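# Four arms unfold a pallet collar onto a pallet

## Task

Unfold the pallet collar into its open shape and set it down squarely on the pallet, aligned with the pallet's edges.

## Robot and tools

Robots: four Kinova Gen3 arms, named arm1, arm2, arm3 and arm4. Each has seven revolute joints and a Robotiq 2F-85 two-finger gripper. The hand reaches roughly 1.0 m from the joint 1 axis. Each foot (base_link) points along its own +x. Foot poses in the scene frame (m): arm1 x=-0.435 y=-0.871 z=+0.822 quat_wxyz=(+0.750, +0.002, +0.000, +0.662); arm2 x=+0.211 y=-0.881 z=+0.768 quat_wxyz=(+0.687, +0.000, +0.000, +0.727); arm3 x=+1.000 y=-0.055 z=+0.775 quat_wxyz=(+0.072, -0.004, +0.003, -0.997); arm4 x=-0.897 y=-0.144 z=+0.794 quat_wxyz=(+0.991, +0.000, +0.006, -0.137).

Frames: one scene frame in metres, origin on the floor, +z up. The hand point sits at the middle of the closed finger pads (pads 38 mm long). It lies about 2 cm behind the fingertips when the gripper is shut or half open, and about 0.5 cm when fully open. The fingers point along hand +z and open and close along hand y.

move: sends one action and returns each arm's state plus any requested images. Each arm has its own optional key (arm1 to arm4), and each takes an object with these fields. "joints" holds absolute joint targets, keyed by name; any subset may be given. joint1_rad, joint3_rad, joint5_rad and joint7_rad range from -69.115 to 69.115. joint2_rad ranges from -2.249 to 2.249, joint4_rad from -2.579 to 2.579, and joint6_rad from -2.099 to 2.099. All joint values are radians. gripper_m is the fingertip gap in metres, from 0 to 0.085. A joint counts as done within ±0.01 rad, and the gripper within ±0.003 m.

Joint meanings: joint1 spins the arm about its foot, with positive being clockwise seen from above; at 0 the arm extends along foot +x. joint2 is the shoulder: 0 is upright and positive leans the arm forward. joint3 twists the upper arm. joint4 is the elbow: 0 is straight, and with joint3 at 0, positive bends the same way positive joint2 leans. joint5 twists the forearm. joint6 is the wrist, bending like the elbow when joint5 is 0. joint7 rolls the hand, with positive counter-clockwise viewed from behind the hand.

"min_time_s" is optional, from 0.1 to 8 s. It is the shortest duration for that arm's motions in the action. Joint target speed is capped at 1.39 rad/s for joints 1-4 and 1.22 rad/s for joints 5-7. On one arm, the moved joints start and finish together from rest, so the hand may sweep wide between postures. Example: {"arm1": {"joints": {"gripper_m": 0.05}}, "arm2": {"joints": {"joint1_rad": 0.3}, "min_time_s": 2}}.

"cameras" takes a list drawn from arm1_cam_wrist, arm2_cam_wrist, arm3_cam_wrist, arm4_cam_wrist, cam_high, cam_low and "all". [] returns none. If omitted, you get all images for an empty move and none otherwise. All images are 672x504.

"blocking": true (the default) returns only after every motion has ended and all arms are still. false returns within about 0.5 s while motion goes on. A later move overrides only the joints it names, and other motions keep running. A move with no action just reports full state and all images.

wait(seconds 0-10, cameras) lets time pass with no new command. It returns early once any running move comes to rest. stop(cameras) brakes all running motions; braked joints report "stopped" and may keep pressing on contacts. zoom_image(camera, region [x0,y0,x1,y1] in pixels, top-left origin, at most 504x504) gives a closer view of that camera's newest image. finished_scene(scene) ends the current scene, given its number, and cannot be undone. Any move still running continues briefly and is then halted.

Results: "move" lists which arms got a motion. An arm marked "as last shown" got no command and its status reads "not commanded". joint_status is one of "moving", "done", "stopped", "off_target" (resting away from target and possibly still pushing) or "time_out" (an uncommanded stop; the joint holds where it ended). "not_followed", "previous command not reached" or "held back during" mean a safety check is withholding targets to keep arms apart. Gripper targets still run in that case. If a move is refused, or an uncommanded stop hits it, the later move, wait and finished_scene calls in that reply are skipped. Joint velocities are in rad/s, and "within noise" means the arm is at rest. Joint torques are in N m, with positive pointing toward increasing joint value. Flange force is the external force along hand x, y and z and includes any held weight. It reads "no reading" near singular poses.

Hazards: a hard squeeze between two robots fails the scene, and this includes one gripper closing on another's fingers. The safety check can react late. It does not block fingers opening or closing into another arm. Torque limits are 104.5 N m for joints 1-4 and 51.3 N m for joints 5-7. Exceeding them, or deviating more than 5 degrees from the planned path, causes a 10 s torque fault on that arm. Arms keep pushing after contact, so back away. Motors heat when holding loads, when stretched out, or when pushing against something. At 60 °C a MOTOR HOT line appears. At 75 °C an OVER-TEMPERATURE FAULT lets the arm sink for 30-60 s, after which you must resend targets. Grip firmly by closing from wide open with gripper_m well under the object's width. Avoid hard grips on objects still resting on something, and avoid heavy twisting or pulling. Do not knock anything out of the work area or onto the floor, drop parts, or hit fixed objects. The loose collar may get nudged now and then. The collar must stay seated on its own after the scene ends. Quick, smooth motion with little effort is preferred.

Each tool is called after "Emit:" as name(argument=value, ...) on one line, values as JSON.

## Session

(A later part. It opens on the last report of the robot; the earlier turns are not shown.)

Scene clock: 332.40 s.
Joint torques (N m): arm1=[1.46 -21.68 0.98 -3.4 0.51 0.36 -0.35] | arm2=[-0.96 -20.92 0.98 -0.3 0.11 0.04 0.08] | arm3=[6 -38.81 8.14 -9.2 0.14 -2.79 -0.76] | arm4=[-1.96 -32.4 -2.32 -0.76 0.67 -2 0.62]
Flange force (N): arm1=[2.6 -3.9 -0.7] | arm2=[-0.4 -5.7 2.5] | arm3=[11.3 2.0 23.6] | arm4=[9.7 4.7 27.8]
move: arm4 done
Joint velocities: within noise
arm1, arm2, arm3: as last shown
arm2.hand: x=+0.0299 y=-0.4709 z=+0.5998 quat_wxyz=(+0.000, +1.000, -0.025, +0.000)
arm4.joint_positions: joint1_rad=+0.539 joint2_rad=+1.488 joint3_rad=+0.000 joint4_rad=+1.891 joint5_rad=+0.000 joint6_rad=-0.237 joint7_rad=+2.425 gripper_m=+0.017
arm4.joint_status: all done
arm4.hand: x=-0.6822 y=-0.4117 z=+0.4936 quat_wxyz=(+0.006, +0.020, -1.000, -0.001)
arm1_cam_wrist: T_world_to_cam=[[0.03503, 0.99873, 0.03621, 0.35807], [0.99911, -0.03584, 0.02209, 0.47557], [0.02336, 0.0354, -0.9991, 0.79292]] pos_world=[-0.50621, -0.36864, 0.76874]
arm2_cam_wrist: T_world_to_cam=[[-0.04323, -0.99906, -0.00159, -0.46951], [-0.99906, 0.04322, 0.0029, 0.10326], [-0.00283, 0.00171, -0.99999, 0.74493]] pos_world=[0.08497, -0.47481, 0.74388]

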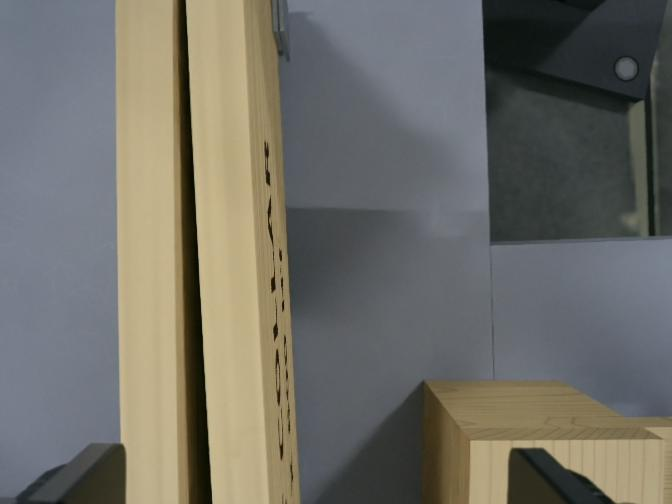

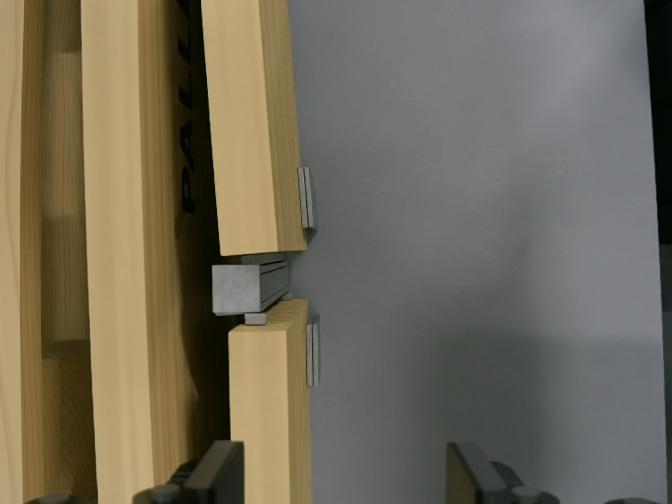

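Emit:
move(arm1={"joints":{"joint1_rad":0.3348,"joint2_rad":1.3644,"joint4_rad":1.3304,"joint6_rad":0.4467,"joint7_rad":0.4732,"gripper_m":0.03},"min_time_s":4}, cameras=["arm1_cam_wrist"])

Emit:
zoom_image(camera="arm1_cam_wrist", region=[200, 330, 440, 504])

Scene clock: 350.00 s.
Joint torques (N m): arm1=[1.37 -23.25 1 -4.53 0.5 0.37 -0.35] | arm2=[-0.96 -20.85 0.95 -0.27 0.08 0.03 0.05] | arm3=[5.99 -38.79 8.13 -9.18 0.13 -2.79 -0.76] | arm4=[-1.93 -32.37 -2.28 -0.75 0.7 -2.01 0.59]
Flange force (N): arm1=[4.2 -2.5 -0.9] | arm2=[-0.4 -5.8 2.3] | arm3=[11.2 2.0 23.5] | arm4=[9.6 4.7 27.8]
move: arm1 done
Joint velocities: within noise
arm1.joint_positions: joint1_rad=+0.335 joint2_rad=+1.364 joint3_rad=+0.000 joint4_rad=+1.330 joint5_rad=+0.000 joint6_rad=+0.447 joint7_rad=+0.473 gripper_m=+0.030
arm1.joint_status: all done
arm1.hand: x=-0.1702 y=-0.3902 z=+0.5993 quat_wxyz=(+0.001, +0.007, -1.000, -0.002)
arm2, arm3, arm4: as last shown
arm1_cam_wrist: T_world_to_cam=[[-0.02645, 0.99898, 0.0365, 0.35811], [0.99942, 0.02565, 0.02241, 0.21941], [0.02145, 0.03707, -0.99908, 0.76603]] pos_world=[-0.22623, -0.39177, 0.74734]

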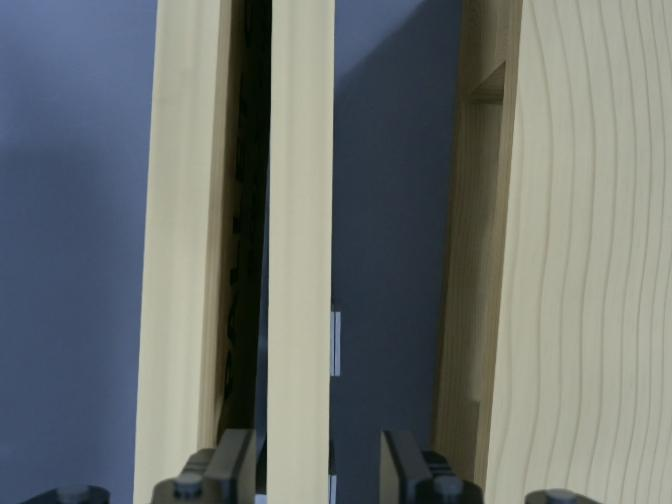

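Scaled by 2.100.

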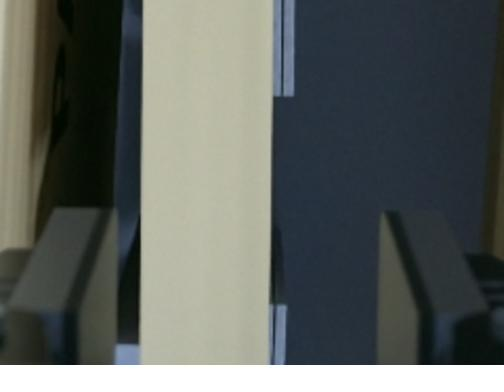

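Emit:
move(arm1={"joints":{"joint1_rad":0.3394,"joint2_rad":1.3593,"joint4_rad":1.3515,"joint6_rad":0.4308,"joint7_rad":0.4778},"min_time_s":1.5}, cameras=[])

Emit:
move(arm1={"joints":{"joint2_rad":1.5343,"joint4_rad":1.2081,"joint6_rad":0.3992},"min_time_s":4}, cameras=["arm1_cam_wrist","arm2_cam_wrist"])

Scene clock: 356.17 s.
Joint torques (N m): arm1=[1.38 -23.11 1.03 -4.36 0.5 0.37 -0.36] | arm2=[-0.92 -20.9 1.02 -0.45 0.05 0.08 0.12] | arm3=[6 -38.8 8.13 -9.21 0.13 -2.78 -0.76] | arm4=[-1.94 -32.39 -2.27 -0.82 0.71 -2.01 0.62]
Flange force (N): arm1=[4.1 -2.2 -0.8] | arm2=[-0.1 -5.1 2.3] | arm3=[11.3 2.0 23.5] | arm4=[9.7 4.8 27.7]
move: arm1 done
Joint velocities: within noise
arm1.joint_positions: joint1_rad=+0.339 joint2_rad=+1.359 joint3_rad=+0.000 joint4_rad=+1.351 joint5_rad=+0.000 joint6_rad=+0.431 joint7_rad=+0.478 gripper_m=+0.030
arm1.joint_status: all done
arm1.hand: x=-0.1702 y=-0.3959 z=+0.5992 quat_wxyz=(+0.001, +0.007, -1.000, -0.002)
arm2, arm3, arm4: as last shown

Scene clock: 360.43 s.
Joint torques (N m): arm1=[1.38 -23.3 1.01 -4.08 0.5 0.38 -0.33] | arm2=[-0.93 -20.96 0.97 -0.38 0.18 0.06 0.04] | arm3=[5.96 -38.81 8.11 -9.18 0.12 -2.78 -0.75] | arm4=[-1.95 -32.41 -2.26 -0.76 0.67 -2.02 0.64]
Flange force (N): arm1=[4.2 -2.3 -1.4] | arm2=[-0.3 -5.4 2.5] | arm3=[11.2 2.0 23.6] | arm4=[9.6 4.7 27.8]
move: arm1 done
Joint velocities: within noise
arm1.joint_positions: joint1_rad=+0.339 joint2_rad=+1.534 joint3_rad=+0.000 joint4_rad=+1.208 joint5_rad=+0.000 joint6_rad=+0.399 joint7_rad=+0.478 gripper_m=+0.030
arm1.joint_status: all done
arm1.hand: x=-0.1704 y=-0.3956 z=+0.5222 quat_wxyz=(+0.001, +0.007, -1.000, -0.002)
arm2, arm4: as last shown
arm3.joint_positions: joint1_rad=-0.688 joint2_rad=+1.462 joint3_rad=+0.000 joint4_rad=+1.388 joint5_rad=+0.000 joint6_rad=+0.291 joint7_rad=+0.696 gripper_m=+0.017
arm3.joint_status: not commanded
arm3.hand: x=+0.6367 y=-0.4133 z=+0.4940 quat_wxyz=(+0.003, -1.000, +0.021, +0.004)
arm1_cam_wrist: T_world_to_cam=[[-0.02645, 0.99899, 0.03641, 0.36637], [0.99942, 0.02565, 0.0223, 0.22164], [0.02135, 0.03697, -0.99909, 0.68925]] pos_world=[-0.22653, -0.39717, 0.67034]
arm2_cam_wrist: T_world_to_cam=[[-0.04323, -0.99906, -0.00159, -0.46951], [-0.99906, 0.04322, 0.0029, 0.10326], [-0.00283, 0.00171, -0.99999, 0.74493]] pos_world=[0.08497, -0.47481, 0.74388]

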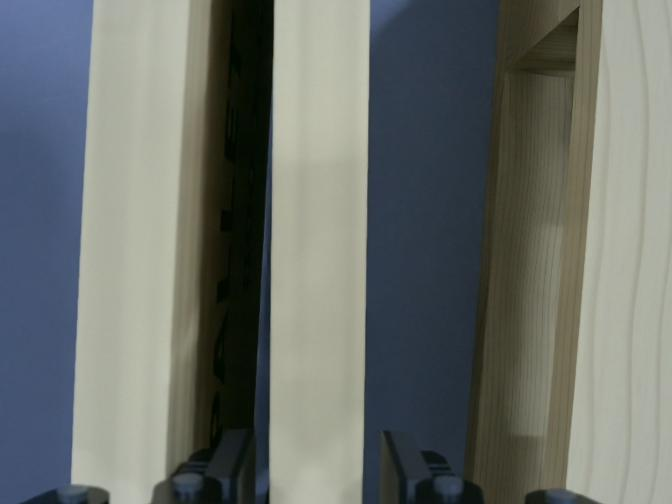

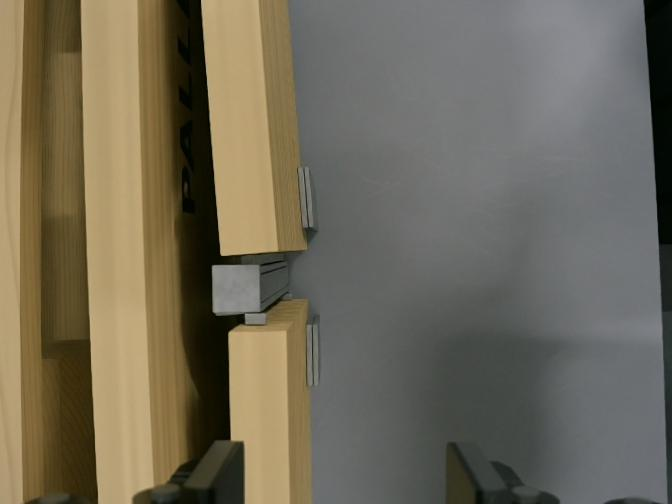

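Emit:
move(arm2={"joints":{"joint1_rad":-0.3885,"joint2_rad":1.1789,"joint4_rad":1.6874,"joint6_rad":0.2753,"joint7_rad":2.6677,"gripper_m":0.034},"min_time_s":2.5}, cameras=["arm2_cam_wrist"])

Emit:
zoom_image(camera="arm2_cam_wrist", region=[220, 300, 460, 504])

Scene clock: 367.07 s.
Joint torques (N m): arm1=[1.38 -23.29 0.96 -4.1 0.53 0.39 -0.34] | arm2=[-0.89 -21.73 1.02 -1.08 0.08 0.04 0.08] | arm3=[5.98 -38.79 8.11 -9.22 0.13 -2.79 -0.76] | arm4=[-1.96 -32.4 -2.29 -0.74 0.7 -2.02 0.67]
Flange force (N): arm1=[4.3 -2.4 -1.5] | arm2=[-0.3 -5.6 2.3] | arm3=[11.3 1.9 23.5] | arm4=[9.5 4.6 27.9]
move: arm2 done
Joint velocities: within noise
arm1, arm3, arm4: as last shown
arm2.joint_positions: joint1_rad=-0.388 joint2_rad=+1.179 joint3_rad=+0.000 joint4_rad=+1.687 joint5_rad=+0.000 joint6_rad=+0.275 joint7_rad=+2.668 gripper_m=+0.034
arm2.joint_status: all done
arm2.hand: x=+0.0299 y=-0.4416 z=+0.5998 quat_wxyz=(+0.000, +1.000, -0.015, +0.000)
arm2_cam_wrist: T_world_to_cam=[[-0.02303, -0.99973, -0.00157, -0.44118], [-0.99973, 0.02302, 0.00288, 0.09316], [-0.00284, 0.00164, -0.99999, 0.74484]] pos_world=[0.08509, -0.44443, 0.74388]

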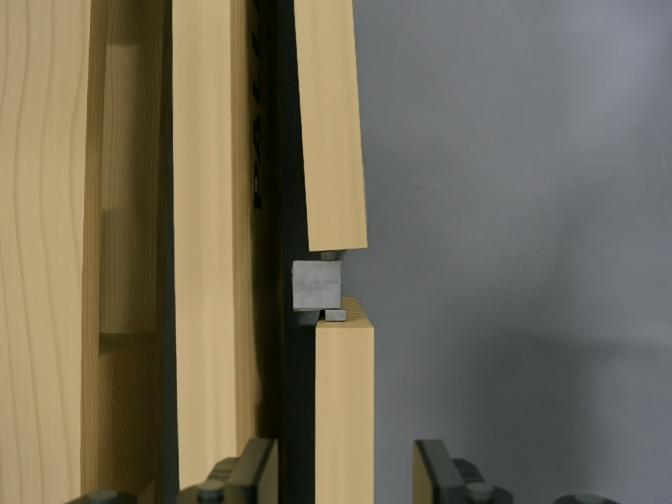

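Scaled by 2.100.

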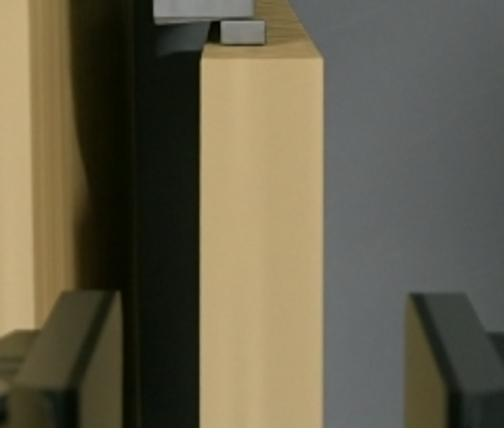

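Emit:
move(arm2={"joints":{"joint2_rad":1.3573,"joint4_rad":1.5822,"joint6_rad":0.2021},"min_time_s":3}, cameras=[])

Emit:
move(arm2={"joints":{"gripper_m":0.012}}, cameras=["arm2_cam_wrist","arm1_cam_wrist"])

Scene clock: 372.07 s.
Joint torques (N m): arm1=[1.35 -23.28 1.06 -4.14 0.52 0.41 -0.37] | arm2=[-0.98 -22.22 1.08 -0.41 0.13 0.05 0.04] | arm3=[6 -38.8 8.14 -9.23 0.12 -2.81 -0.76] | arm4=[-1.91 -32.37 -2.27 -0.68 0.69 -2 0.62]
Flange force (N): arm1=[4.3 -2.7 -1.6] | arm2=[-0.1 -5.7 3.2] | arm3=[11.3 1.9 23.5] | arm4=[9.4 4.6 27.9]
move: arm2 done
Joint velocities: within noise
arm1, arm3, arm4: as last shown
arm2.joint_positions: joint1_rad=-0.388 joint2_rad=+1.357 joint3_rad=+0.000 joint4_rad=+1.582 joint5_rad=+0.000 joint6_rad=+0.202 joint7_rad=+2.668 gripper_m=+0.034
arm2.joint_status: all done
arm2.hand: x=+0.0299 y=-0.4416 z=+0.5228 quat_wxyz=(+0.000, +1.000, -0.015, +0.000)

Scene clock: 372.80 s.
Joint torques (N m): arm1=[1.4 -23.29 1.02 -4.12 0.53 0.36 -0.37] | arm2=[-1.28 -20.48 0.25 -0.31 0.04 0.03 0.08] | arm3=[5.43 -39.24 7.58 -8.77 0.11 -2.46 -0.73] | arm4=[-1.84 -32.79 -2.09 -0.44 0.66 -1.88 0.61]
Flange force (N): arm1=[4.3 -2.4 -1.5] | arm2=[0.5 -5.6 -0.7] | arm3=[9.8 2.0 25.5] | arm4=[9.3 4.7 29.5]
move: arm2 off_target
Joint velocities: within noise
arm1, arm3, arm4: as last shown
arm2.joint_positions: joint1_rad=-0.388 joint2_rad=+1.357 joint3_rad=+0.000 joint4_rad=+1.582 joint5_rad=+0.000 joint6_rad=+0.202 joint7_rad=+2.668 gripper_m=+0.019
arm2.joint_status: gripper_m off_target (ended at +0.019, target +0.012)
arm2.hand: x=+0.0300 y=-0.4416 z=+0.5228 quat_wxyz=(+0.000, +1.000, -0.015, +0.000)
pictures: arm1_cam_wrist, arm2_cam_wrist
arm1_cam_wrist: T_world_to_cam=[[-0.02645, 0.99899, 0.03641, 0.36637], [0.99942, 0.02565, 0.0223, 0.22164], [0.02135, 0.03697, -0.99909, 0.68925]] pos_world=[-0.22653, -0.39717, 0.67034]
arm2_cam_wrist: T_world_to_cam=[[-0.02313, -0.99973, -0.00157, -0.44119], [-0.99973, 0.02312, 0.00288, 0.09342], [-0.00285, 0.00164, -0.99999, 0.66784]] pos_world=[0.08509, -0.44433, 0.66688]

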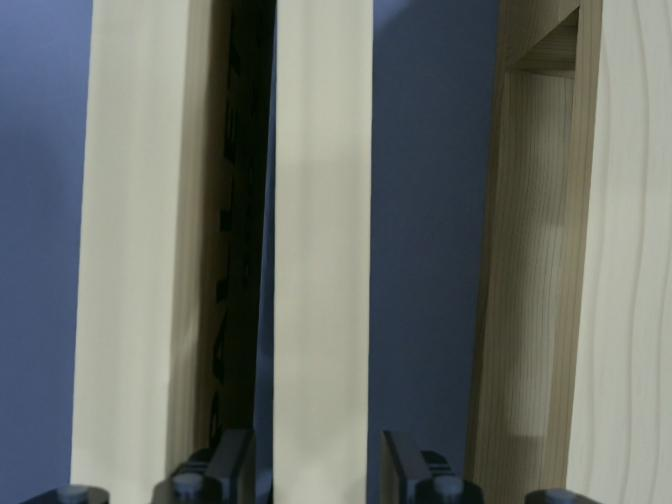

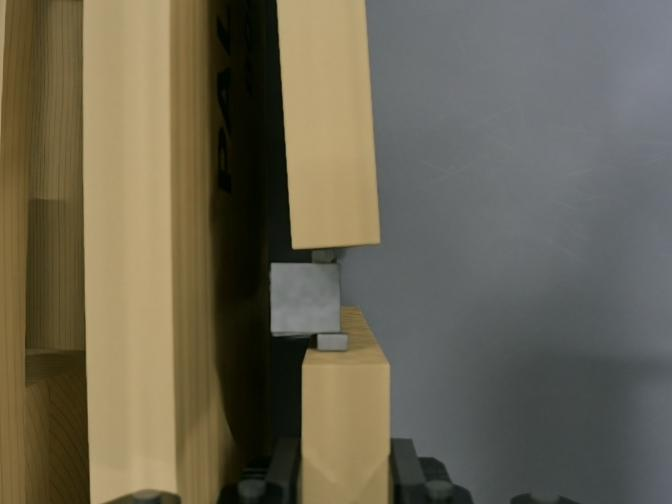

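Emit:
move(arm1={"joints":{"joint1_rad":0.3362,"joint2_rad":1.5379,"joint4_rad":1.1926,"joint6_rad":0.4111,"joint7_rad":0.4746},"min_time_s":5}, arm2={"joints":{"joint1_rad":-0.4164,"joint2_rad":1.3496,"joint4_rad":1.6836,"joint6_rad":0.1085,"joint7_rad":2.6399},"min_time_s":5}, arm4={"joints":{"joint1_rad":0.5897,"joint2_rad":1.4781,"joint4_rad":1.8127,"joint6_rad":-0.1492,"joint7_rad":2.4760},"min_time_s":5}, cameras=["arm1_cam_wrist","arm2_cam_wrist","cam_high"])

Scene clock: 388.60 s.
Joint torques (N m): arm1=[0.54 -24.11 0.12 -4.72 0.31 0.13 -0.38] | arm2=[-6.7 -10.34 -8.01 3.43 -0.49 1.39 0.01] | arm3=[7.57 -39.39 9.73 -10.73 0.28 -3.93 -0.8] | arm4=[-5.87 -38.52 -9.21 -8.25 0.01 -4.75 -0.36]
Flange force (N): arm1=[3.2 -3.8 -1.0] | arm2=[10.0 -14.4 -16.9] | arm3=[14.9 2.5 21.5] | arm4=[25.1 5.3 25.7]
move: arm1 done; arm2 done; arm4 done
Joint velocities: within noise
arm1.joint_positions: joint1_rad=+0.336 joint2_rad=+1.538 joint3_rad=+0.000 joint4_rad=+1.193 joint5_rad=+0.000 joint6_rad=+0.411 joint7_rad=+0.475 gripper_m=+0.030
arm1.joint_status: all done
arm1.hand: x=-0.1704 y=-0.3917 z=+0.5222 quat_wxyz=(+0.001, +0.007, -1.000, -0.002)
arm2.joint_positions: joint1_rad=-0.416 joint2_rad=+1.350 joint3_rad=+0.000 joint4_rad=+1.684 joint5_rad=+0.000 joint6_rad=+0.109 joint7_rad=+2.640 gripper_m=+0.019
arm2.joint_status: all done
arm2.hand: x=+0.0313 y=-0.4734 z=+0.5214 quat_wxyz=(+0.000, +1.000, -0.015, +0.000)
arm3: as last shown
arm4.joint_positions: joint1_rad=+0.590 joint2_rad=+1.478 joint3_rad=+0.000 joint4_rad=+1.813 joint5_rad=+0.000 joint6_rad=-0.149 joint7_rad=+2.476 gripper_m=+0.017
arm4.joint_status: all done
arm4.hand: x=-0.6787 y=-0.4427 z=+0.4923 quat_wxyz=(+0.006, +0.020, -1.000, -0.001)
arm1_cam_wrist: T_world_to_cam=[[-0.02645, 0.99899, 0.03641, 0.36238], [0.99942, 0.02565, 0.0223, 0.22144], [0.02135, 0.03697, -0.99909, 0.6891]] pos_world=[-0.22643, -0.39317, 0.67034]
arm2_cam_wrist: T_world_to_cam=[[-0.02293, -0.99974, -0.00147, -0.47304], [-0.99973, 0.02292, 0.00288, 0.09547], [-0.00284, 0.00153, -0.99999, 0.66645]] pos_world=[0.08649, -0.47613, 0.66548]

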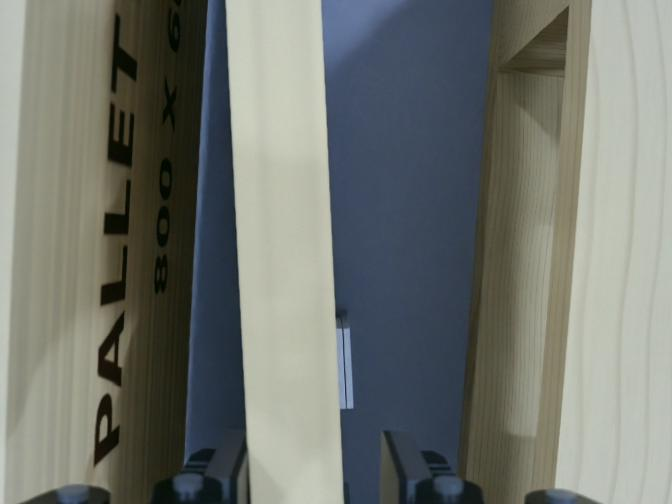

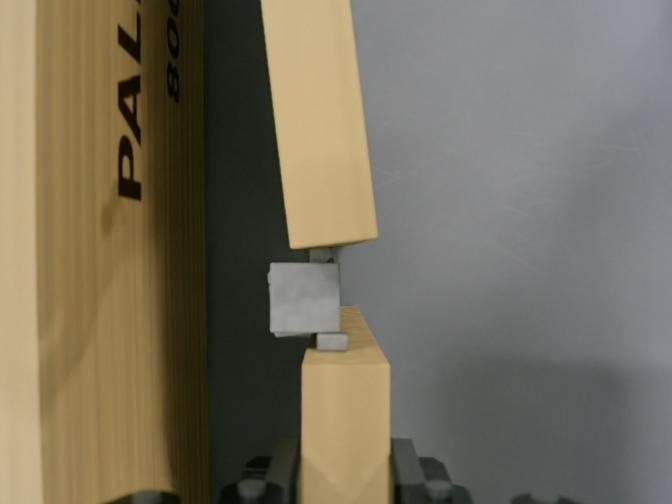

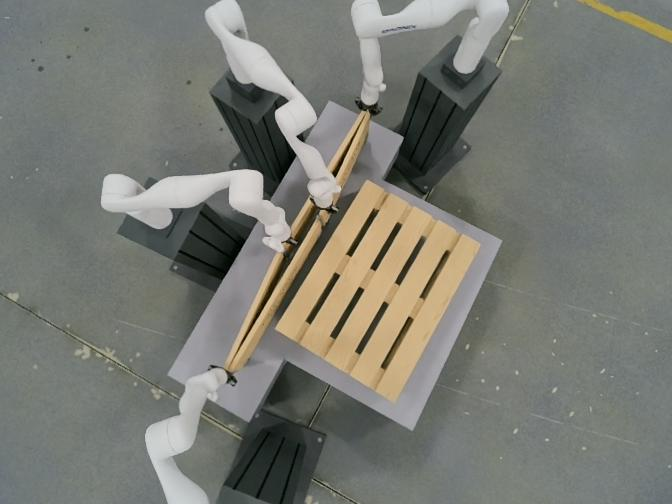

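Emit:
move(arm1={"joints":{"joint1_rad":0.3329,"joint2_rad":1.5415,"joint4_rad":1.1770,"joint6_rad":0.4231,"joint7_rad":0.4713},"min_time_s":5}, arm2={"joints":{"joint1_rad":-0.4491,"joint2_rad":1.3418,"joint4_rad":1.7817,"joint6_rad":0.0181,"joint7_rad":2.6071},"min_time_s":5}, arm4={"joints":{"joint1_rad":0.6451,"joint2_rad":1.4685,"joint4_rad":1.7389,"joint6_rad":-0.0658,"joint7_rad":2.5314},"min_time_s":5}, cameras=["arm1_cam_wrist","arm2_cam_wrist","cam_high"])

Scene clock: 397.10 s.
Joint torques (N m): arm1=[1.01 -24.6 0.76 -5.72 0.44 -0.5 -0.34] | arm2=[-6.2 -20.82 -7.16 -0.01 0.04 -0.58 0.01] | arm3=[-1.31 -30.58 -0.83 0.92 -1.15 2.09 -0.68] | arm4=[2.84 -31.29 3.4 0.84 -1.19 0.74 -0.79]
Flange force (N): arm1=[4.7 -4.8 -2.2] | arm2=[11.7 -9.7 1.5] | arm3=[-12.0 6.2 26.1] | arm4=[-1.6 5.6 28.7]
move: arm1 done; arm2 done; arm4 done
Joint velocities: within noise
arm1.joint_positions: joint1_rad=+0.333 joint2_rad=+1.541 joint3_rad=+0.000 joint4_rad=+1.177 joint5_rad=+0.000 joint6_rad=+0.423 joint7_rad=+0.471 gripper_m=+0.030
arm1.joint_status: all done
arm1.hand: x=-0.1704 y=-0.3876 z=+0.5222 quat_wxyz=(+0.001, +0.007, -1.000, -0.002)
arm2.joint_positions: joint1_rad=-0.449 joint2_rad=+1.342 joint3_rad=+0.000 joint4_rad=+1.782 joint5_rad=+0.000 joint6_rad=+0.018 joint7_rad=+2.607 gripper_m=+0.019
arm2.joint_status: all done
arm2.hand: x=+0.0322 y=-0.5049 z=+0.5228 quat_wxyz=(+0.000, +1.000, -0.015, +0.000)
arm3: as last shown
arm4.joint_positions: joint1_rad=+0.645 joint2_rad=+1.468 joint3_rad=+0.000 joint4_rad=+1.739 joint5_rad=+0.000 joint6_rad=-0.066 joint7_rad=+2.531 gripper_m=+0.017
arm4.joint_status: all done
arm4.hand: x=-0.6801 y=-0.4750 z=+0.4935 quat_wxyz=(+0.006, +0.020, -1.000, -0.001)
arm1_cam_wrist: T_world_to_cam=[[-0.02645, 0.99899, 0.03641, 0.35838], [0.99942, 0.02565, 0.0223, 0.22143], [0.02135, 0.03697, -0.99909, 0.68895]] pos_world=[-0.22653, -0.38917, 0.67034]
arm2_cam_wrist: T_world_to_cam=[[-0.02303, -0.99973, -0.00157, -0.50444], [-0.99973, 0.02302, 0.00288, 0.09704], [-0.00284, 0.00164, -0.99999, 0.66785]] pos_world=[0.08729, -0.50763, 0.66678]

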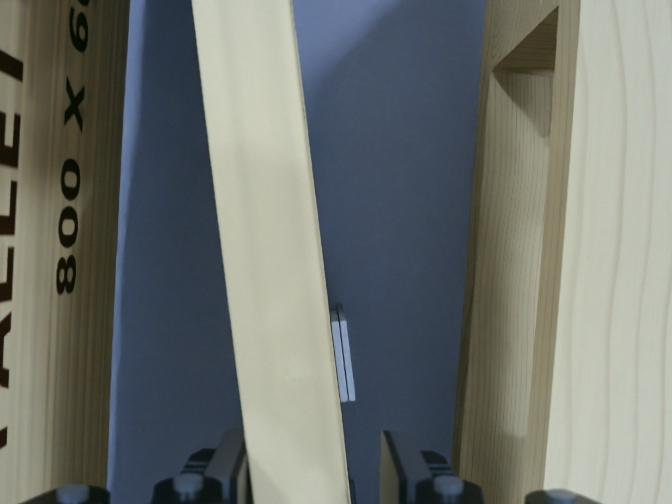

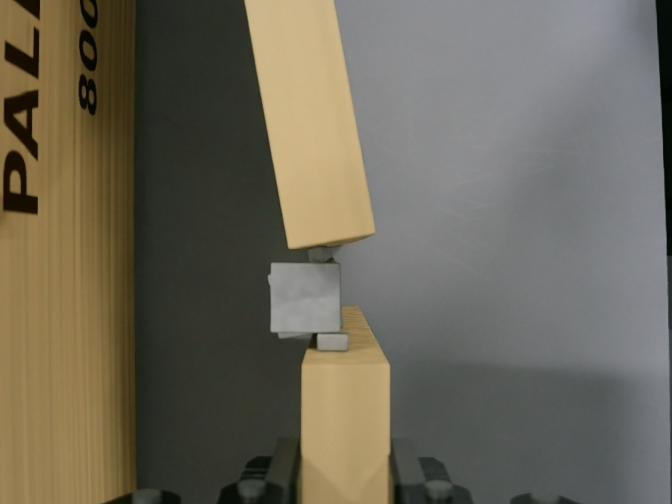

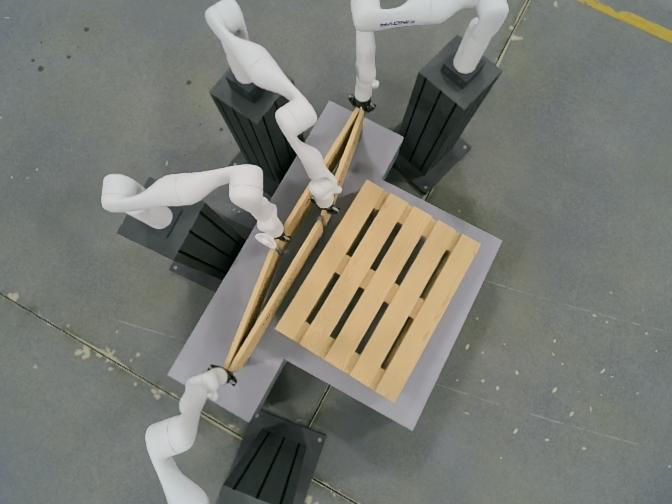

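Emit:
move(arm2={"joints":{"joint2_rad":1.3600,"joint4_rad":1.7688,"joint6_rad":0.0127},"min_time_s":3}, arm3={"joints":{"joint2_rad":1.4795,"joint4_rad":1.3730,"joint6_rad":0.2890},"min_time_s":3}, arm4={"joints":{"joint2_rad":1.4865,"joint4_rad":1.7231,"joint6_rad":-0.0681},"min_time_s":3}, cameras=["cam_low"])

Scene clock: 402.77 s.
Joint torques (N m): arm1=[0.4 -26.32 0.04 -6.85 0.24 -1.02 -0.37] | arm2=[-7.15 41.06 -10.5 -1.97 -0.24 -2.02 -0.24] | arm3=[2.48 -23.44 3.54 -4.02 -0.48 -1.1 -0.73] | arm4=[-3.68 -22.14 -5.77 -9.3 -0.83 -3.58 -0.63]
Flange force (N): arm1=[4.4 -6.6 -0.7] | arm2=[15.9 -7.8 -153.0] | arm3=[3.2 0.6 -1.4] | arm4=[19.7 9.8 -16.2]
move: arm2 done; arm3 done; arm4 done
Joint velocities: within noise
arm1: as last shown
arm1.hand: x=-0.1704 y=-0.3877 z=+0.5222 quat_wxyz=(+0.001, +0.007, -1.000, -0.002)
arm2.joint_positions: joint1_rad=-0.449 joint2_rad=+1.359 joint3_rad=+0.000 joint4_rad=+1.769 joint5_rad=+0.000 joint6_rad=+0.013 joint7_rad=+2.607 gripper_m=+0.019
arm2.joint_status: all done
arm2.hand: x=+0.0319 y=-0.5044 z=+0.5157 quat_wxyz=(-0.001, +1.000, -0.015, +0.000)
arm3.joint_positions: joint1_rad=-0.688 joint2_rad=+1.479 joint3_rad=+0.000 joint4_rad=+1.373 joint5_rad=+0.000 joint6_rad=+0.289 joint7_rad=+0.696 gripper_m=+0.017
arm3.joint_status: all done
arm3.hand: x=+0.6366 y=-0.4133 z=+0.4865 quat_wxyz=(+0.003, -1.000, +0.021, +0.004)
arm4.joint_positions: joint1_rad=+0.645 joint2_rad=+1.486 joint3_rad=+0.000 joint4_rad=+1.723 joint5_rad=+0.000 joint6_rad=-0.068 joint7_rad=+2.531 gripper_m=+0.017
arm4.joint_status: all done
arm4.hand: x=-0.6802 y=-0.4751 z=+0.4860 quat_wxyz=(+0.006, +0.020, -1.000, -0.001)

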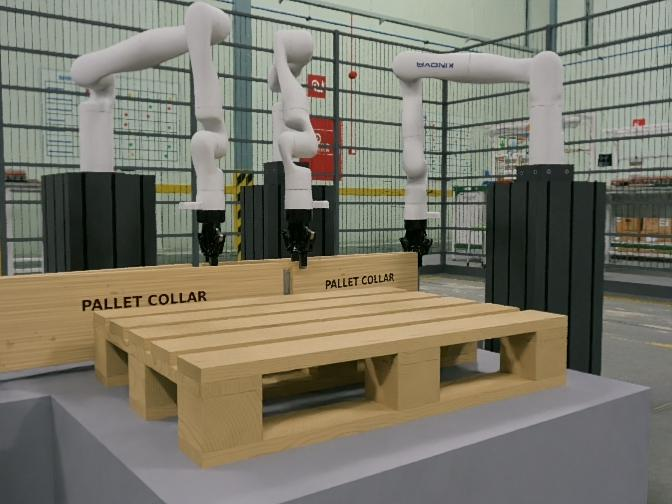

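Emit:
move(arm2={"joints":{"joint2_rad":1.3525,"joint4_rad":1.7742,"joint6_rad":0.0149},"min_time_s":1.5}, cameras=[])

Scene clock: 405.43 s.
Joint torques (N m): arm1=[-0.63 -27.21 -1.04 -7.98 0.02 -1.75 -0.41] | arm2=[-2.27 0.93 -2.35 11.1 0.01 5.12 -0.02] | arm3=[3.47 -22.02 4.44 -2.27 -0.4 -0.31 -0.74] | arm4=[-5.16 -21.33 -7.63 -6.89 -0.45 -2.77 -0.34]
Flange force (N): arm1=[3.5 -8.9 -1.2] | arm2=[-4.0 -19.8 -28.2] | arm3=[2.5 4.3 -0.9] | arm4=[19.6 4.0 -12.8]
move: arm2 done
Joint velocities: within noise
arm1, arm3, arm4: as last shown
arm2.joint_positions: joint1_rad=-0.449 joint2_rad=+1.353 joint3_rad=+0.000 joint4_rad=+1.774 joint5_rad=+0.000 joint6_rad=+0.015 joint7_rad=+2.607 gripper_m=+0.019
arm2.joint_status: all done
arm2.hand: x=+0.0321 y=-0.5049 z=+0.5184 quat_wxyz=(+0.000, +1.000, -0.015, +0.000)
arm4.hand: x=-0.6801 y=-0.4750 z=+0.4860 quat_wxyz=(+0.006, +0.020, -1.000, -0.001)

Emit:
move(arm1={"joints":{"joint1_rad":0.3329,"joint2_rad":1.3228,"joint4_rad":1.3509,"joint6_rad":0.4679,"joint7_rad":0.4713},"min_time_s":3}, cameras=[])

Emit:
move(arm1={"joints":{"joint1_rad":-0.2556,"joint2_rad":1.2404,"joint4_rad":1.9601,"joint6_rad":-0.0588,"joint7_rad":-0.1600,"gripper_m":0.042},"min_time_s":4}, cameras=["arm1_cam_wrist","arm2_cam_wrist"])

Emit:
zoom_image(camera="arm1_cam_wrist", region=[200, 300, 440, 504])

Scene clock: 415.27 s.
Joint torques (N m): arm1=[1.4 -23.28 1.01 -4.67 0.49 0.39 -0.36] | arm2=[-2.38 0.45 -2.39 9.18 0 4.29 -0.04] | arm3=[3.32 -21.8 4.21 -1.99 -0.45 -0.18 -0.75] | arm4=[-4.76 -21.58 -6.7 -5.22 -0.38 -2.13 -0.18]
Flange force (N): arm1=[4.2 -2.4 -0.6] | arm2=[-2.1 -16.8 -30.9] | arm3=[1.9 4.4 -0.8] | arm4=[17.0 2.1 -8.4]
move: arm1 done
Joint velocities: within noise
arm1.joint_positions: joint1_rad=+0.333 joint2_rad=+1.323 joint3_rad=+0.000 joint4_rad=+1.351 joint5_rad=+0.000 joint6_rad=+0.468 joint7_rad=+0.471 gripper_m=+0.030
arm1.joint_status: all done
arm1.hand: x=-0.1701 y=-0.3880 z=+0.6192 quat_wxyz=(+0.001, +0.007, -1.000, -0.002)
arm2, arm3, arm4: as last shown
arm2.hand: x=+0.0322 y=-0.5049 z=+0.5184 quat_wxyz=(+0.000, +1.000, -0.015, +0.000)

Scene clock: 419.60 s.
Joint torques (N m): arm1=[1.45 -17.97 1 -0.32 0.54 0.33 -0.35] | arm2=[-2.49 0.51 -2.49 9.31 0.06 4.26 0.07] | arm3=[3.3 -21.81 4.22 -1.98 -0.47 -0.18 -0.78] | arm4=[-4.71 -21.59 -6.68 -5.29 -0.34 -2.14 -0.2]
Flange force (N): arm1=[3.7 -4.2 -1.6] | arm2=[-2.3 -17.3 -30.8] | arm3=[1.7 4.4 -0.7] | arm4=[16.9 2.4 -8.6]
move: arm1 done
Joint velocities: within noise
arm1.joint_positions: joint1_rad=-0.256 joint2_rad=+1.240 joint3_rad=+0.000 joint4_rad=+1.960 joint5_rad=+0.000 joint6_rad=-0.059 joint7_rad=-0.160 gripper_m=+0.042
arm1.joint_status: all done
arm1.hand: x=-0.4602 y=-0.4906 z=+0.6196 quat_wxyz=(+0.001, -0.015, -1.000, -0.002)
arm2, arm3, arm4: as last shown
arm1_cam_wrist: T_world_to_cam=[[0.01644, 0.99921, 0.03617, 0.47008], [0.9996, -0.01725, 0.0222, 0.49062], [0.02281, 0.03579, -0.9991, 0.79635]] pos_world=[-0.51632, -0.48975, 0.76774]
arm2_cam_wrist: T_world_to_cam=[[-0.02303, -0.99973, -0.00157, -0.50444], [-0.99973, 0.02302, 0.00288, 0.09715], [-0.00284, 0.00164, -0.99999, 0.66345]] pos_world=[0.08739, -0.50763, 0.66238]

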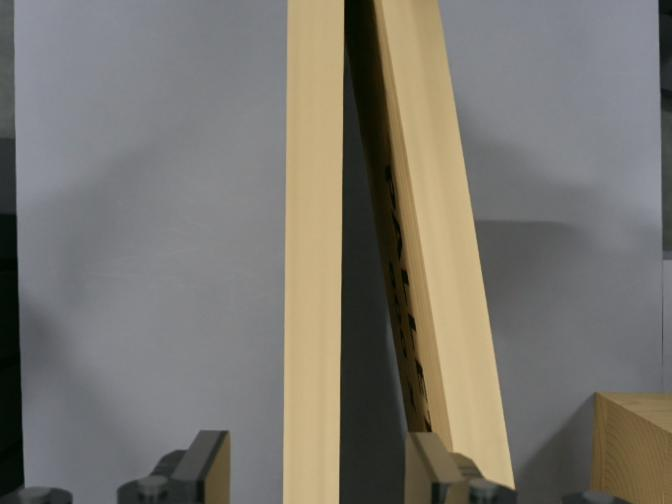

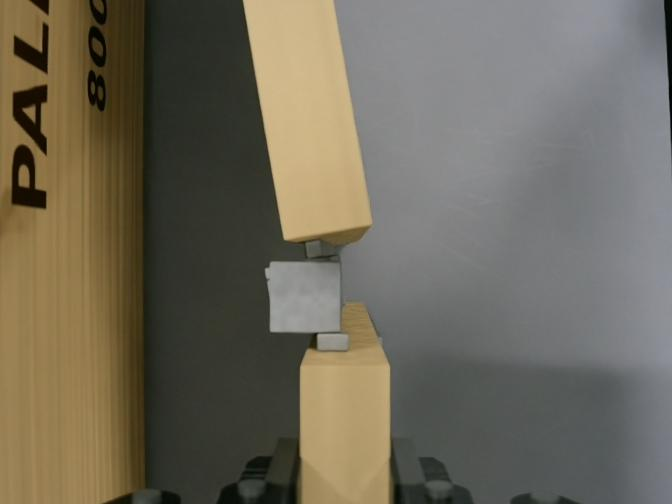

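Scaled by 2.100.

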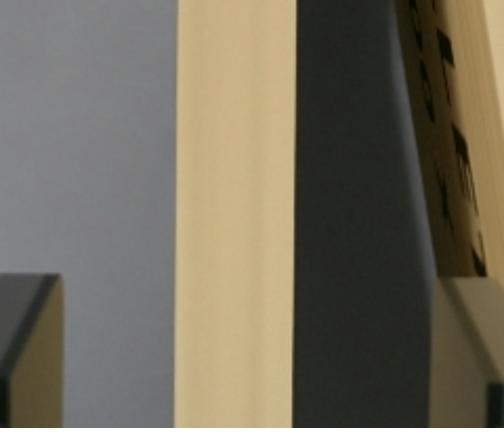

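Emit:
move(arm1={"joints":{"joint1_rad":-0.2560,"joint2_rad":1.5251,"joint4_rad":1.7512,"joint6_rad":-0.1347,"joint7_rad":-0.1605},"min_time_s":4}, cameras=[])

Emit:
move(arm1={"joints":{"gripper_m":0.012}}, cameras=["arm1_cam_wrist"])

Scene clock: 430.37 s.
Joint torques (N m): arm1=[1.42 -18.45 1.04 0.31 0.54 0.35 -0.35] | arm2=[-2.3 0.43 -2.43 9.27 0.06 4.3 -0.01] | arm3=[3.32 -21.79 4.27 -2.02 -0.46 -0.2 -0.76] | arm4=[-4.73 -21.63 -6.66 -5.28 -0.38 -2.13 -0.17]
Flange force (N): arm1=[3.7 -4.1 -2.5] | arm2=[-2.5 -16.9 -30.7] | arm3=[1.8 4.4 -0.9] | arm4=[17.0 2.4 -8.5]
move: arm1 done
Joint velocities: within noise
arm1.joint_positions: joint1_rad=-0.256 joint2_rad=+1.525 joint3_rad=+0.000 joint4_rad=+1.751 joint5_rad=+0.000 joint6_rad=-0.135 joint7_rad=-0.160 gripper_m=+0.042
arm1.joint_status: all done
arm1.hand: x=-0.4604 y=-0.4916 z=+0.5046 quat_wxyz=(+0.001, -0.015, -1.000, -0.002)
arm2, arm3, arm4: as last shown

Scene clock: 431.10 s.
Joint torques (N m): arm1=[1.64 -16.82 0.97 -4.52 0.22 -1.7 -0.68] | arm2=[-3.18 -0.32 -3.52 9.95 0.04 4.44 0.07] | arm3=[2.67 -22.4 3.53 -2.55 -0.56 -0.45 -0.75] | arm4=[-4.06 -22.81 -5.59 -6.06 -0.43 -2.47 -0.19]
Flange force (N): arm1=[2.8 -11.0 -17.5] | arm2=[-1.5 -19.5 -27.6] | arm3=[1.5 2.9 -0.6] | arm4=[16.4 4.6 -7.4]
move: arm1 off_target
Joint velocities: within noise
arm1.joint_positions: joint1_rad=-0.256 joint2_rad=+1.525 joint3_rad=+0.000 joint4_rad=+1.751 joint5_rad=+0.000 joint6_rad=-0.135 joint7_rad=-0.160 gripper_m=+0.019
arm1.joint_status: gripper_m off_target (ended at +0.019, target +0.012)
arm1.hand: x=-0.4605 y=-0.4916 z=+0.5046 quat_wxyz=(+0.001, -0.015, -1.000, -0.002)
arm2, arm3: as last shown
arm2.hand: x=+0.0321 y=-0.5049 z=+0.5184 quat_wxyz=(+0.000, +1.000, -0.015, +0.000)
arm4.joint_positions: joint1_rad=+0.645 joint2_rad=+1.487 joint3_rad=+0.000 joint4_rad=+1.723 joint5_rad=+0.000 joint6_rad=-0.068 joint7_rad=+2.531 gripper_m=+0.017
arm4.joint_status: not commanded
arm4.hand: x=-0.6802 y=-0.4750 z=+0.4860 quat_wxyz=(+0.006, +0.020, -1.000, -0.001)
arm1_cam_wrist: T_world_to_cam=[[0.01634, 0.99921, 0.03626, 0.47513], [0.99961, -0.01715, 0.0222, 0.49351], [0.02281, 0.03589, -0.9991, 0.68154]] pos_world=[-0.51662, -0.49075, 0.65274]

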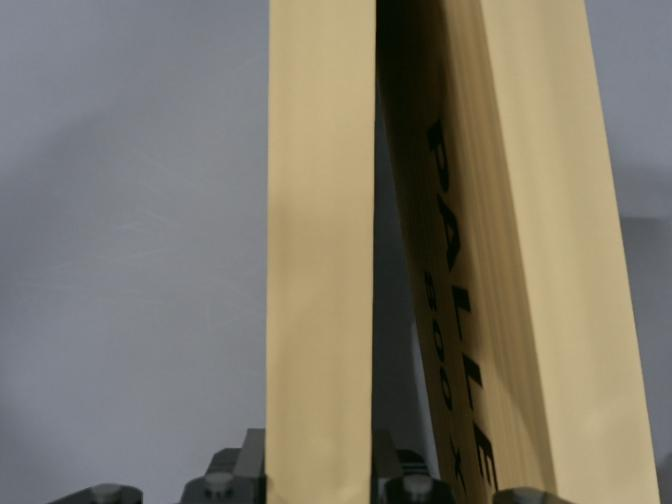

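Emit:
move(arm2={"joints":{"gripper_m":0.036}}, cameras=[])

Emit:
move(arm2={"joints":{"joint2_rad":1.3854,"joint4_rad":1.7501,"joint6_rad":0.0061},"min_time_s":2}, cameras=["arm2_cam_wrist"])

Scene clock: 433.43 s.
Joint torques (N m): arm1=[1.26 -15.62 0.09 -3.47 0.15 -1.52 -0.8] | arm2=[-0.88 -20.48 1.14 1.32 0.06 0.01 0.05] | arm3=[1.82 -22.89 2.71 -3.15 -0.66 -0.69 -0.75] | arm4=[-4.04 -22.97 -5.82 -4.92 -0.45 -1.85 -0.25]
Flange force (N): arm1=[1.7 -7.9 -18.0] | arm2=[-0.3 -5.2 3.3] | arm3=[1.0 1.0 -0.7] | arm4=[15.7 3.3 -4.4]
move: arm2 done
Joint velocities: within noise
arm1, arm3: as last shown
arm1.hand: x=-0.4604 y=-0.4916 z=+0.5046 quat_wxyz=(+0.001, -0.015, -1.000, -0.002)
arm2.joint_positions: joint1_rad=-0.449 joint2_rad=+1.353 joint3_rad=+0.000 joint4_rad=+1.774 joint5_rad=+0.000 joint6_rad=+0.015 joint7_rad=+2.607 gripper_m=+0.036
arm2.joint_status: all done
arm2.hand: x=+0.0322 y=-0.5049 z=+0.5184 quat_wxyz=(+0.000, +1.000, -0.015, +0.000)
arm4.joint_positions: joint1_rad=+0.645 joint2_rad=+1.486 joint3_rad=+0.000 joint4_rad=+1.723 joint5_rad=+0.000 joint6_rad=-0.068 joint7_rad=+2.531 gripper_m=+0.017
arm4.joint_status: not commanded
arm4.hand: x=-0.6801 y=-0.4750 z=+0.4860 quat_wxyz=(+0.006, +0.020, -1.000, -0.001)

Scene clock: 435.73 s.
Joint torques (N m): arm1=[1.22 -15.54 0.09 -3.5 0.17 -1.53 -0.8] | arm2=[-0.97 -20.44 1.13 1.35 0.1 0.03 0.09] | arm3=[1.86 -22.88 2.72 -3.15 -0.64 -0.69 -0.75] | arm4=[-4.07 -23.01 -5.83 -4.9 -0.47 -1.85 -0.28]
Flange force (N): arm1=[1.6 -7.9 -18.3] | arm2=[-0.1 -5.1 3.2] | arm3=[1.1 1.0 -0.8] | arm4=[15.8 3.2 -4.3]
move: arm2 done
Joint velocities: within noise
arm1, arm3, arm4: as last shown
arm2.joint_positions: joint1_rad=-0.449 joint2_rad=+1.385 joint3_rad=+0.000 joint4_rad=+1.750 joint5_rad=+0.000 joint6_rad=+0.006 joint7_rad=+2.607 gripper_m=+0.036
arm2.joint_status: all done
arm2.hand: x=+0.0322 y=-0.5049 z=+0.5048 quat_wxyz=(+0.000, +1.000, -0.015, +0.000)
arm2_cam_wrist: T_world_to_cam=[[-0.02303, -0.99973, -0.00157, -0.50447], [-0.99973, 0.02302, 0.00288, 0.09709], [-0.00284, 0.00164, -0.99999, 0.64995]] pos_world=[0.08729, -0.50763, 0.64888]

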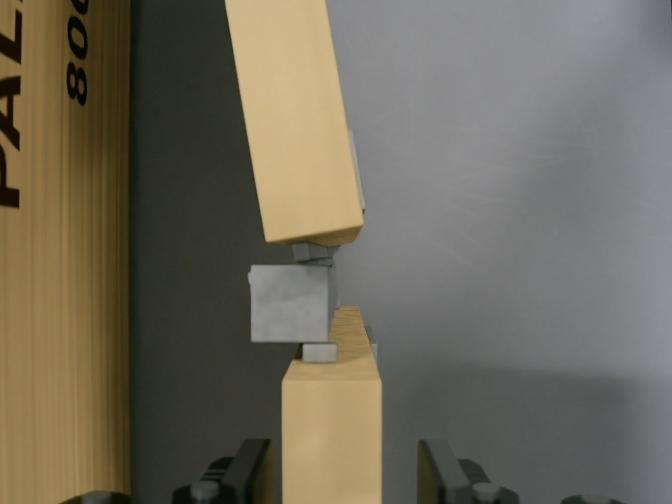

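Emit:
move(arm2={"joints":{"joint1_rad":-0.4452,"joint2_rad":1.3855,"joint4_rad":1.7406,"joint6_rad":0.0155,"joint7_rad":2.6110},"min_time_s":1}, cameras=[])

Emit:
move(arm2={"joints":{"gripper_m":0.012}}, cameras=["arm2_cam_wrist","arm3_cam_wrist","arm4_cam_wrist","cam_high","cam_low"])

Scene clock: 439.67 s.
Joint torques (N m): arm1=[1.25 -15.6 0.06 -3.55 0.17 -1.55 -0.79] | arm2=[-0.87 -20.53 1.07 1.31 0.09 -0.02 0.04] | arm3=[1.85 -22.89 2.69 -3.16 -0.67 -0.7 -0.75] | arm4=[-4.08 -22.98 -5.81 -4.89 -0.47 -1.86 -0.28]
Flange force (N): arm1=[1.7 -8.0 -18.2] | arm2=[-0.4 -5.3 3.2] | arm3=[1.1 1.0 -0.8] | arm4=[15.8 3.1 -4.3]
move: arm2 done
Joint velocities: within noise
arm1, arm4: as last shown
arm2.joint_positions: joint1_rad=-0.445 joint2_rad=+1.386 joint3_rad=+0.000 joint4_rad=+1.741 joint5_rad=+0.000 joint6_rad=+0.015 joint7_rad=+2.611 gripper_m=+0.036
arm2.joint_status: all done
arm2.hand: x=+0.0322 y=-0.5016 z=+0.5048 quat_wxyz=(+0.000, +1.000, -0.015, +0.000)
arm3.joint_positions: joint1_rad=-0.688 joint2_rad=+1.479 joint3_rad=+0.000 joint4_rad=+1.373 joint5_rad=+0.000 joint6_rad=+0.289 joint7_rad=+0.696 gripper_m=+0.017
arm3.joint_status: not commanded
arm3.hand: x=+0.6366 y=-0.4133 z=+0.4865 quat_wxyz=(+0.003, -1.000, +0.021, +0.004)

Scene clock: 440.33 s.
Joint torques (N m): arm1=[1.43 -15.85 0.31 -2.38 0.04 -1.25 -0.93] | arm2=[-0.48 -17.96 1.27 -0.73 -0.21 -0.85 -0.24] | arm3=[2.01 -22.65 2.86 -2.83 -0.62 -0.55 -0.76] | arm4=[-3.9 -23.01 -5.78 -4.77 -0.54 -1.68 -0.37]
Flange force (N): arm1=[2.1 -5.7 -15.0] | arm2=[1.2 -1.6 -7.2] | arm3=[0.9 1.7 -0.6] | arm4=[15.7 3.4 -3.9]
move: arm2 off_target
Joint velocities: within noise
arm1, arm3, arm4: as last shown
arm2.joint_positions: joint1_rad=-0.445 joint2_rad=+1.386 joint3_rad=+0.000 joint4_rad=+1.741 joint5_rad=+0.000 joint6_rad=+0.015 joint7_rad=+2.611 gripper_m=+0.019
arm2.joint_status: gripper_m off_target (ended at +0.019, target +0.012)
arm2.hand: x=+0.0322 y=-0.5016 z=+0.5048 quat_wxyz=(+0.000, +1.000, -0.015, +0.000)
arm2_cam_wrist: T_world_to_cam=[[-0.02303, -0.99973, -0.00157, -0.50116], [-0.99973, 0.02302, 0.00288, 0.09711], [-0.00284, 0.00164, -0.99999, 0.64985]] pos_world=[0.08739, -0.50433, 0.64878]
arm3_cam_wrist: T_world_to_cam=[[-0.03167, -0.99948, -0.00548, -0.391], [-0.99927, 0.03154, 0.02173, 0.69109], [-0.02155, 0.00617, -0.99975, 0.65022]] pos_world=[0.69221, -0.41661, 0.6329]
arm4_cam_wrist: T_world_to_cam=[[-0.04498, 0.99896, 0.00807, 0.43831], [0.99889, 0.04509, -0.01385, 0.75827], [-0.0142, 0.00744, -0.99987, 0.62861]] pos_world=[-0.72878, -0.47672, 0.6355]

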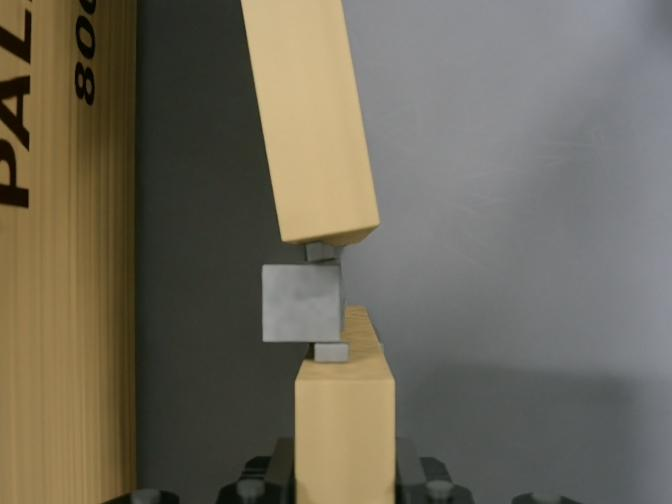

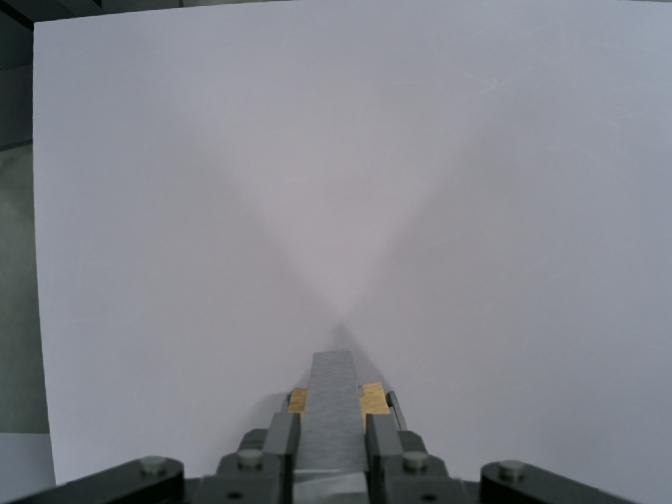

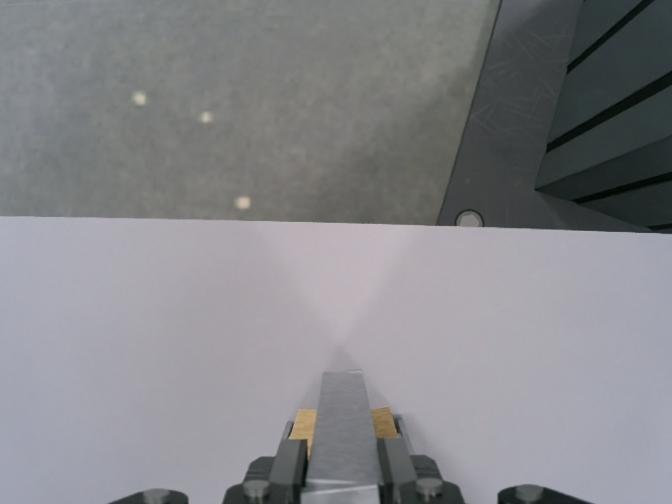

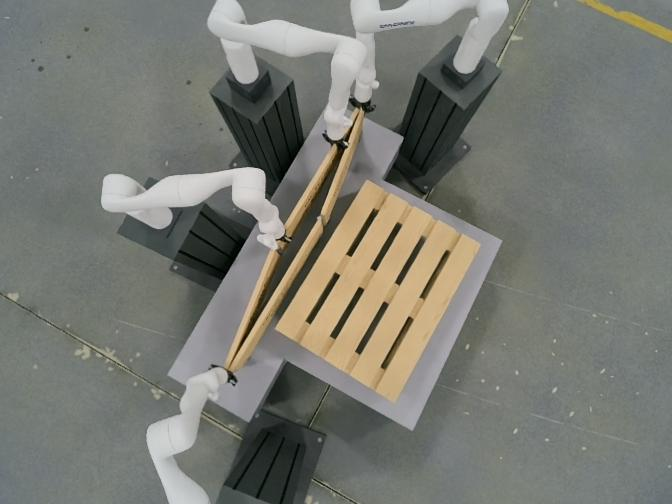

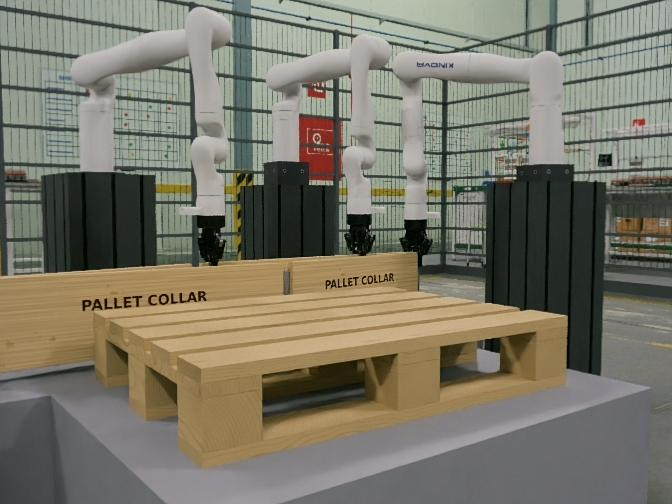

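Emit:
move(arm3={"joints":{"gripper_m":0.045}}, cameras=[])

Emit:
move(arm3={"joints":{"joint2_rad":1.2220,"joint4_rad":1.5513,"joint6_rad":0.3682},"min_time_s":3}, cameras=[])

Emit:
move(arm3={"joints":{"joint1_rad":-0.5285,"joint2_rad":1.4570,"joint4_rad":0.7991,"joint6_rad":0.8854,"joint7_rad":1.0418,"gripper_m":0.032},"min_time_s":3}, cameras=["arm3_cam_wrist"])

Emit:
zoom_image(camera="arm3_cam_wrist", region=[210, 300, 450, 504])

Scene clock: 448.43 s.
Joint torques (N m): arm1=[0.88 -16.32 -0.38 -1.98 0.15 -1.09 -0.83] | arm2=[-0.38 -18.08 1.54 -1.56 -0.19 -1.18 -0.15] | arm3=[0.52 -20.52 1.75 -1.5 -0.24 -0.26 -0.25] | arm4=[-3.3 -23.18 -4.71 -5.31 -0.48 -1.96 -0.26]
Flange force (N): arm1=[0.9 -5.0 -12.9] | arm2=[1.6 0.1 -8.6] | arm3=[-2.5 2.5 -2.8] | arm4=[14.6 5.1 -4.8]
move: arm3 done
Joint velocities: within noise
arm1, arm2, arm4: as last shown
arm3.joint_positions: joint1_rad=-0.688 joint2_rad=+1.480 joint3_rad=+0.000 joint4_rad=+1.373 joint5_rad=+0.000 joint6_rad=+0.289 joint7_rad=+0.696 gripper_m=+0.045
arm3.joint_status: all done
arm3.hand: x=+0.6366 y=-0.4133 z=+0.4865 quat_wxyz=(+0.003, -1.000, +0.021, +0.004)

Scene clock: 451.73 s.
Joint torques (N m): arm1=[0.89 -16.3 -0.39 -1.96 0.19 -1.1 -0.83] | arm2=[-0.17 -18.18 1.51 -1.58 -0.15 -1.18 -0.21] | arm3=[0.51 -20.09 1.7 -2.16 -0.26 -0.28 -0.25] | arm4=[-3.35 -23.19 -4.73 -5.28 -0.52 -1.95 -0.27]
Flange force (N): arm1=[1.0 -5.0 -12.9] | arm2=[1.2 0.3 -8.4] | arm3=[-2.3 2.2 -3.6] | arm4=[14.8 4.9 -4.7]
move: arm3 done
Joint velocities: within noise
arm1, arm2, arm4: as last shown
arm3.joint_positions: joint1_rad=-0.688 joint2_rad=+1.222 joint3_rad=+0.000 joint4_rad=+1.551 joint5_rad=+0.000 joint6_rad=+0.368 joint7_rad=+0.696 gripper_m=+0.045
arm3.joint_status: all done
arm3.hand: x=+0.6376 y=-0.4139 z=+0.6000 quat_wxyz=(+0.003, -1.000, +0.021, +0.004)

Scene clock: 455.07 s.
Joint torques (N m): arm1=[0.89 -16.31 -0.4 -2.01 0.14 -1.1 -0.83] | arm2=[-0.37 -18.12 1.59 -1.54 -0.12 -1.24 -0.22] | arm3=[0.53 -24.66 1.73 -5.94 -0.24 -0.26 -0.23] | arm4=[-3.35 -23.18 -4.73 -5.33 -0.5 -1.97 -0.26]
Flange force (N): arm1=[0.9 -5.1 -13.0] | arm2=[1.5 -0.1 -8.5] | arm3=[-2.0 0.9 -3.3] | arm4=[14.8 5.0 -4.8]
move: arm3 done
Joint velocities: within noise
arm1, arm2, arm4: as last shown
arm3.joint_positions: joint1_rad=-0.529 joint2_rad=+1.457 joint3_rad=+0.000 joint4_rad=+0.799 joint5_rad=+0.000 joint6_rad=+0.885 joint7_rad=+1.042 gripper_m=+0.032
arm3.joint_status: all done
arm3.hand: x=+0.4656 y=-0.4474 z=+0.5996 quat_wxyz=(+0.003, -0.997, -0.072, +0.004)
arm3_cam_wrist: T_world_to_cam=[[0.15447, -0.98797, -0.00709, -0.51046], [-0.98777, -0.15458, 0.02056, 0.43093], [-0.02141, 0.00383, -0.99976, 0.75865]] pos_world=[0.52075, -0.44061, 0.746]

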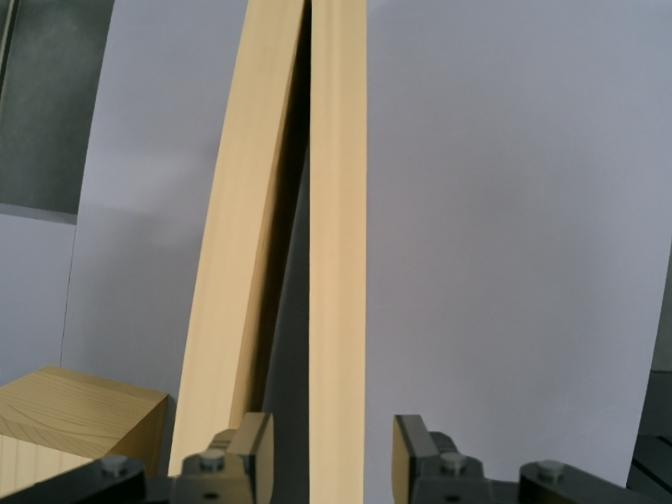

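Scaled by 2.100.

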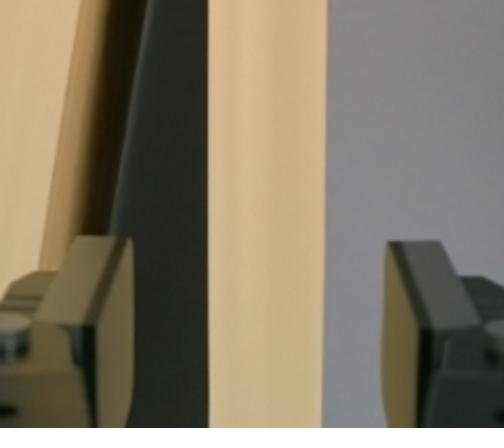

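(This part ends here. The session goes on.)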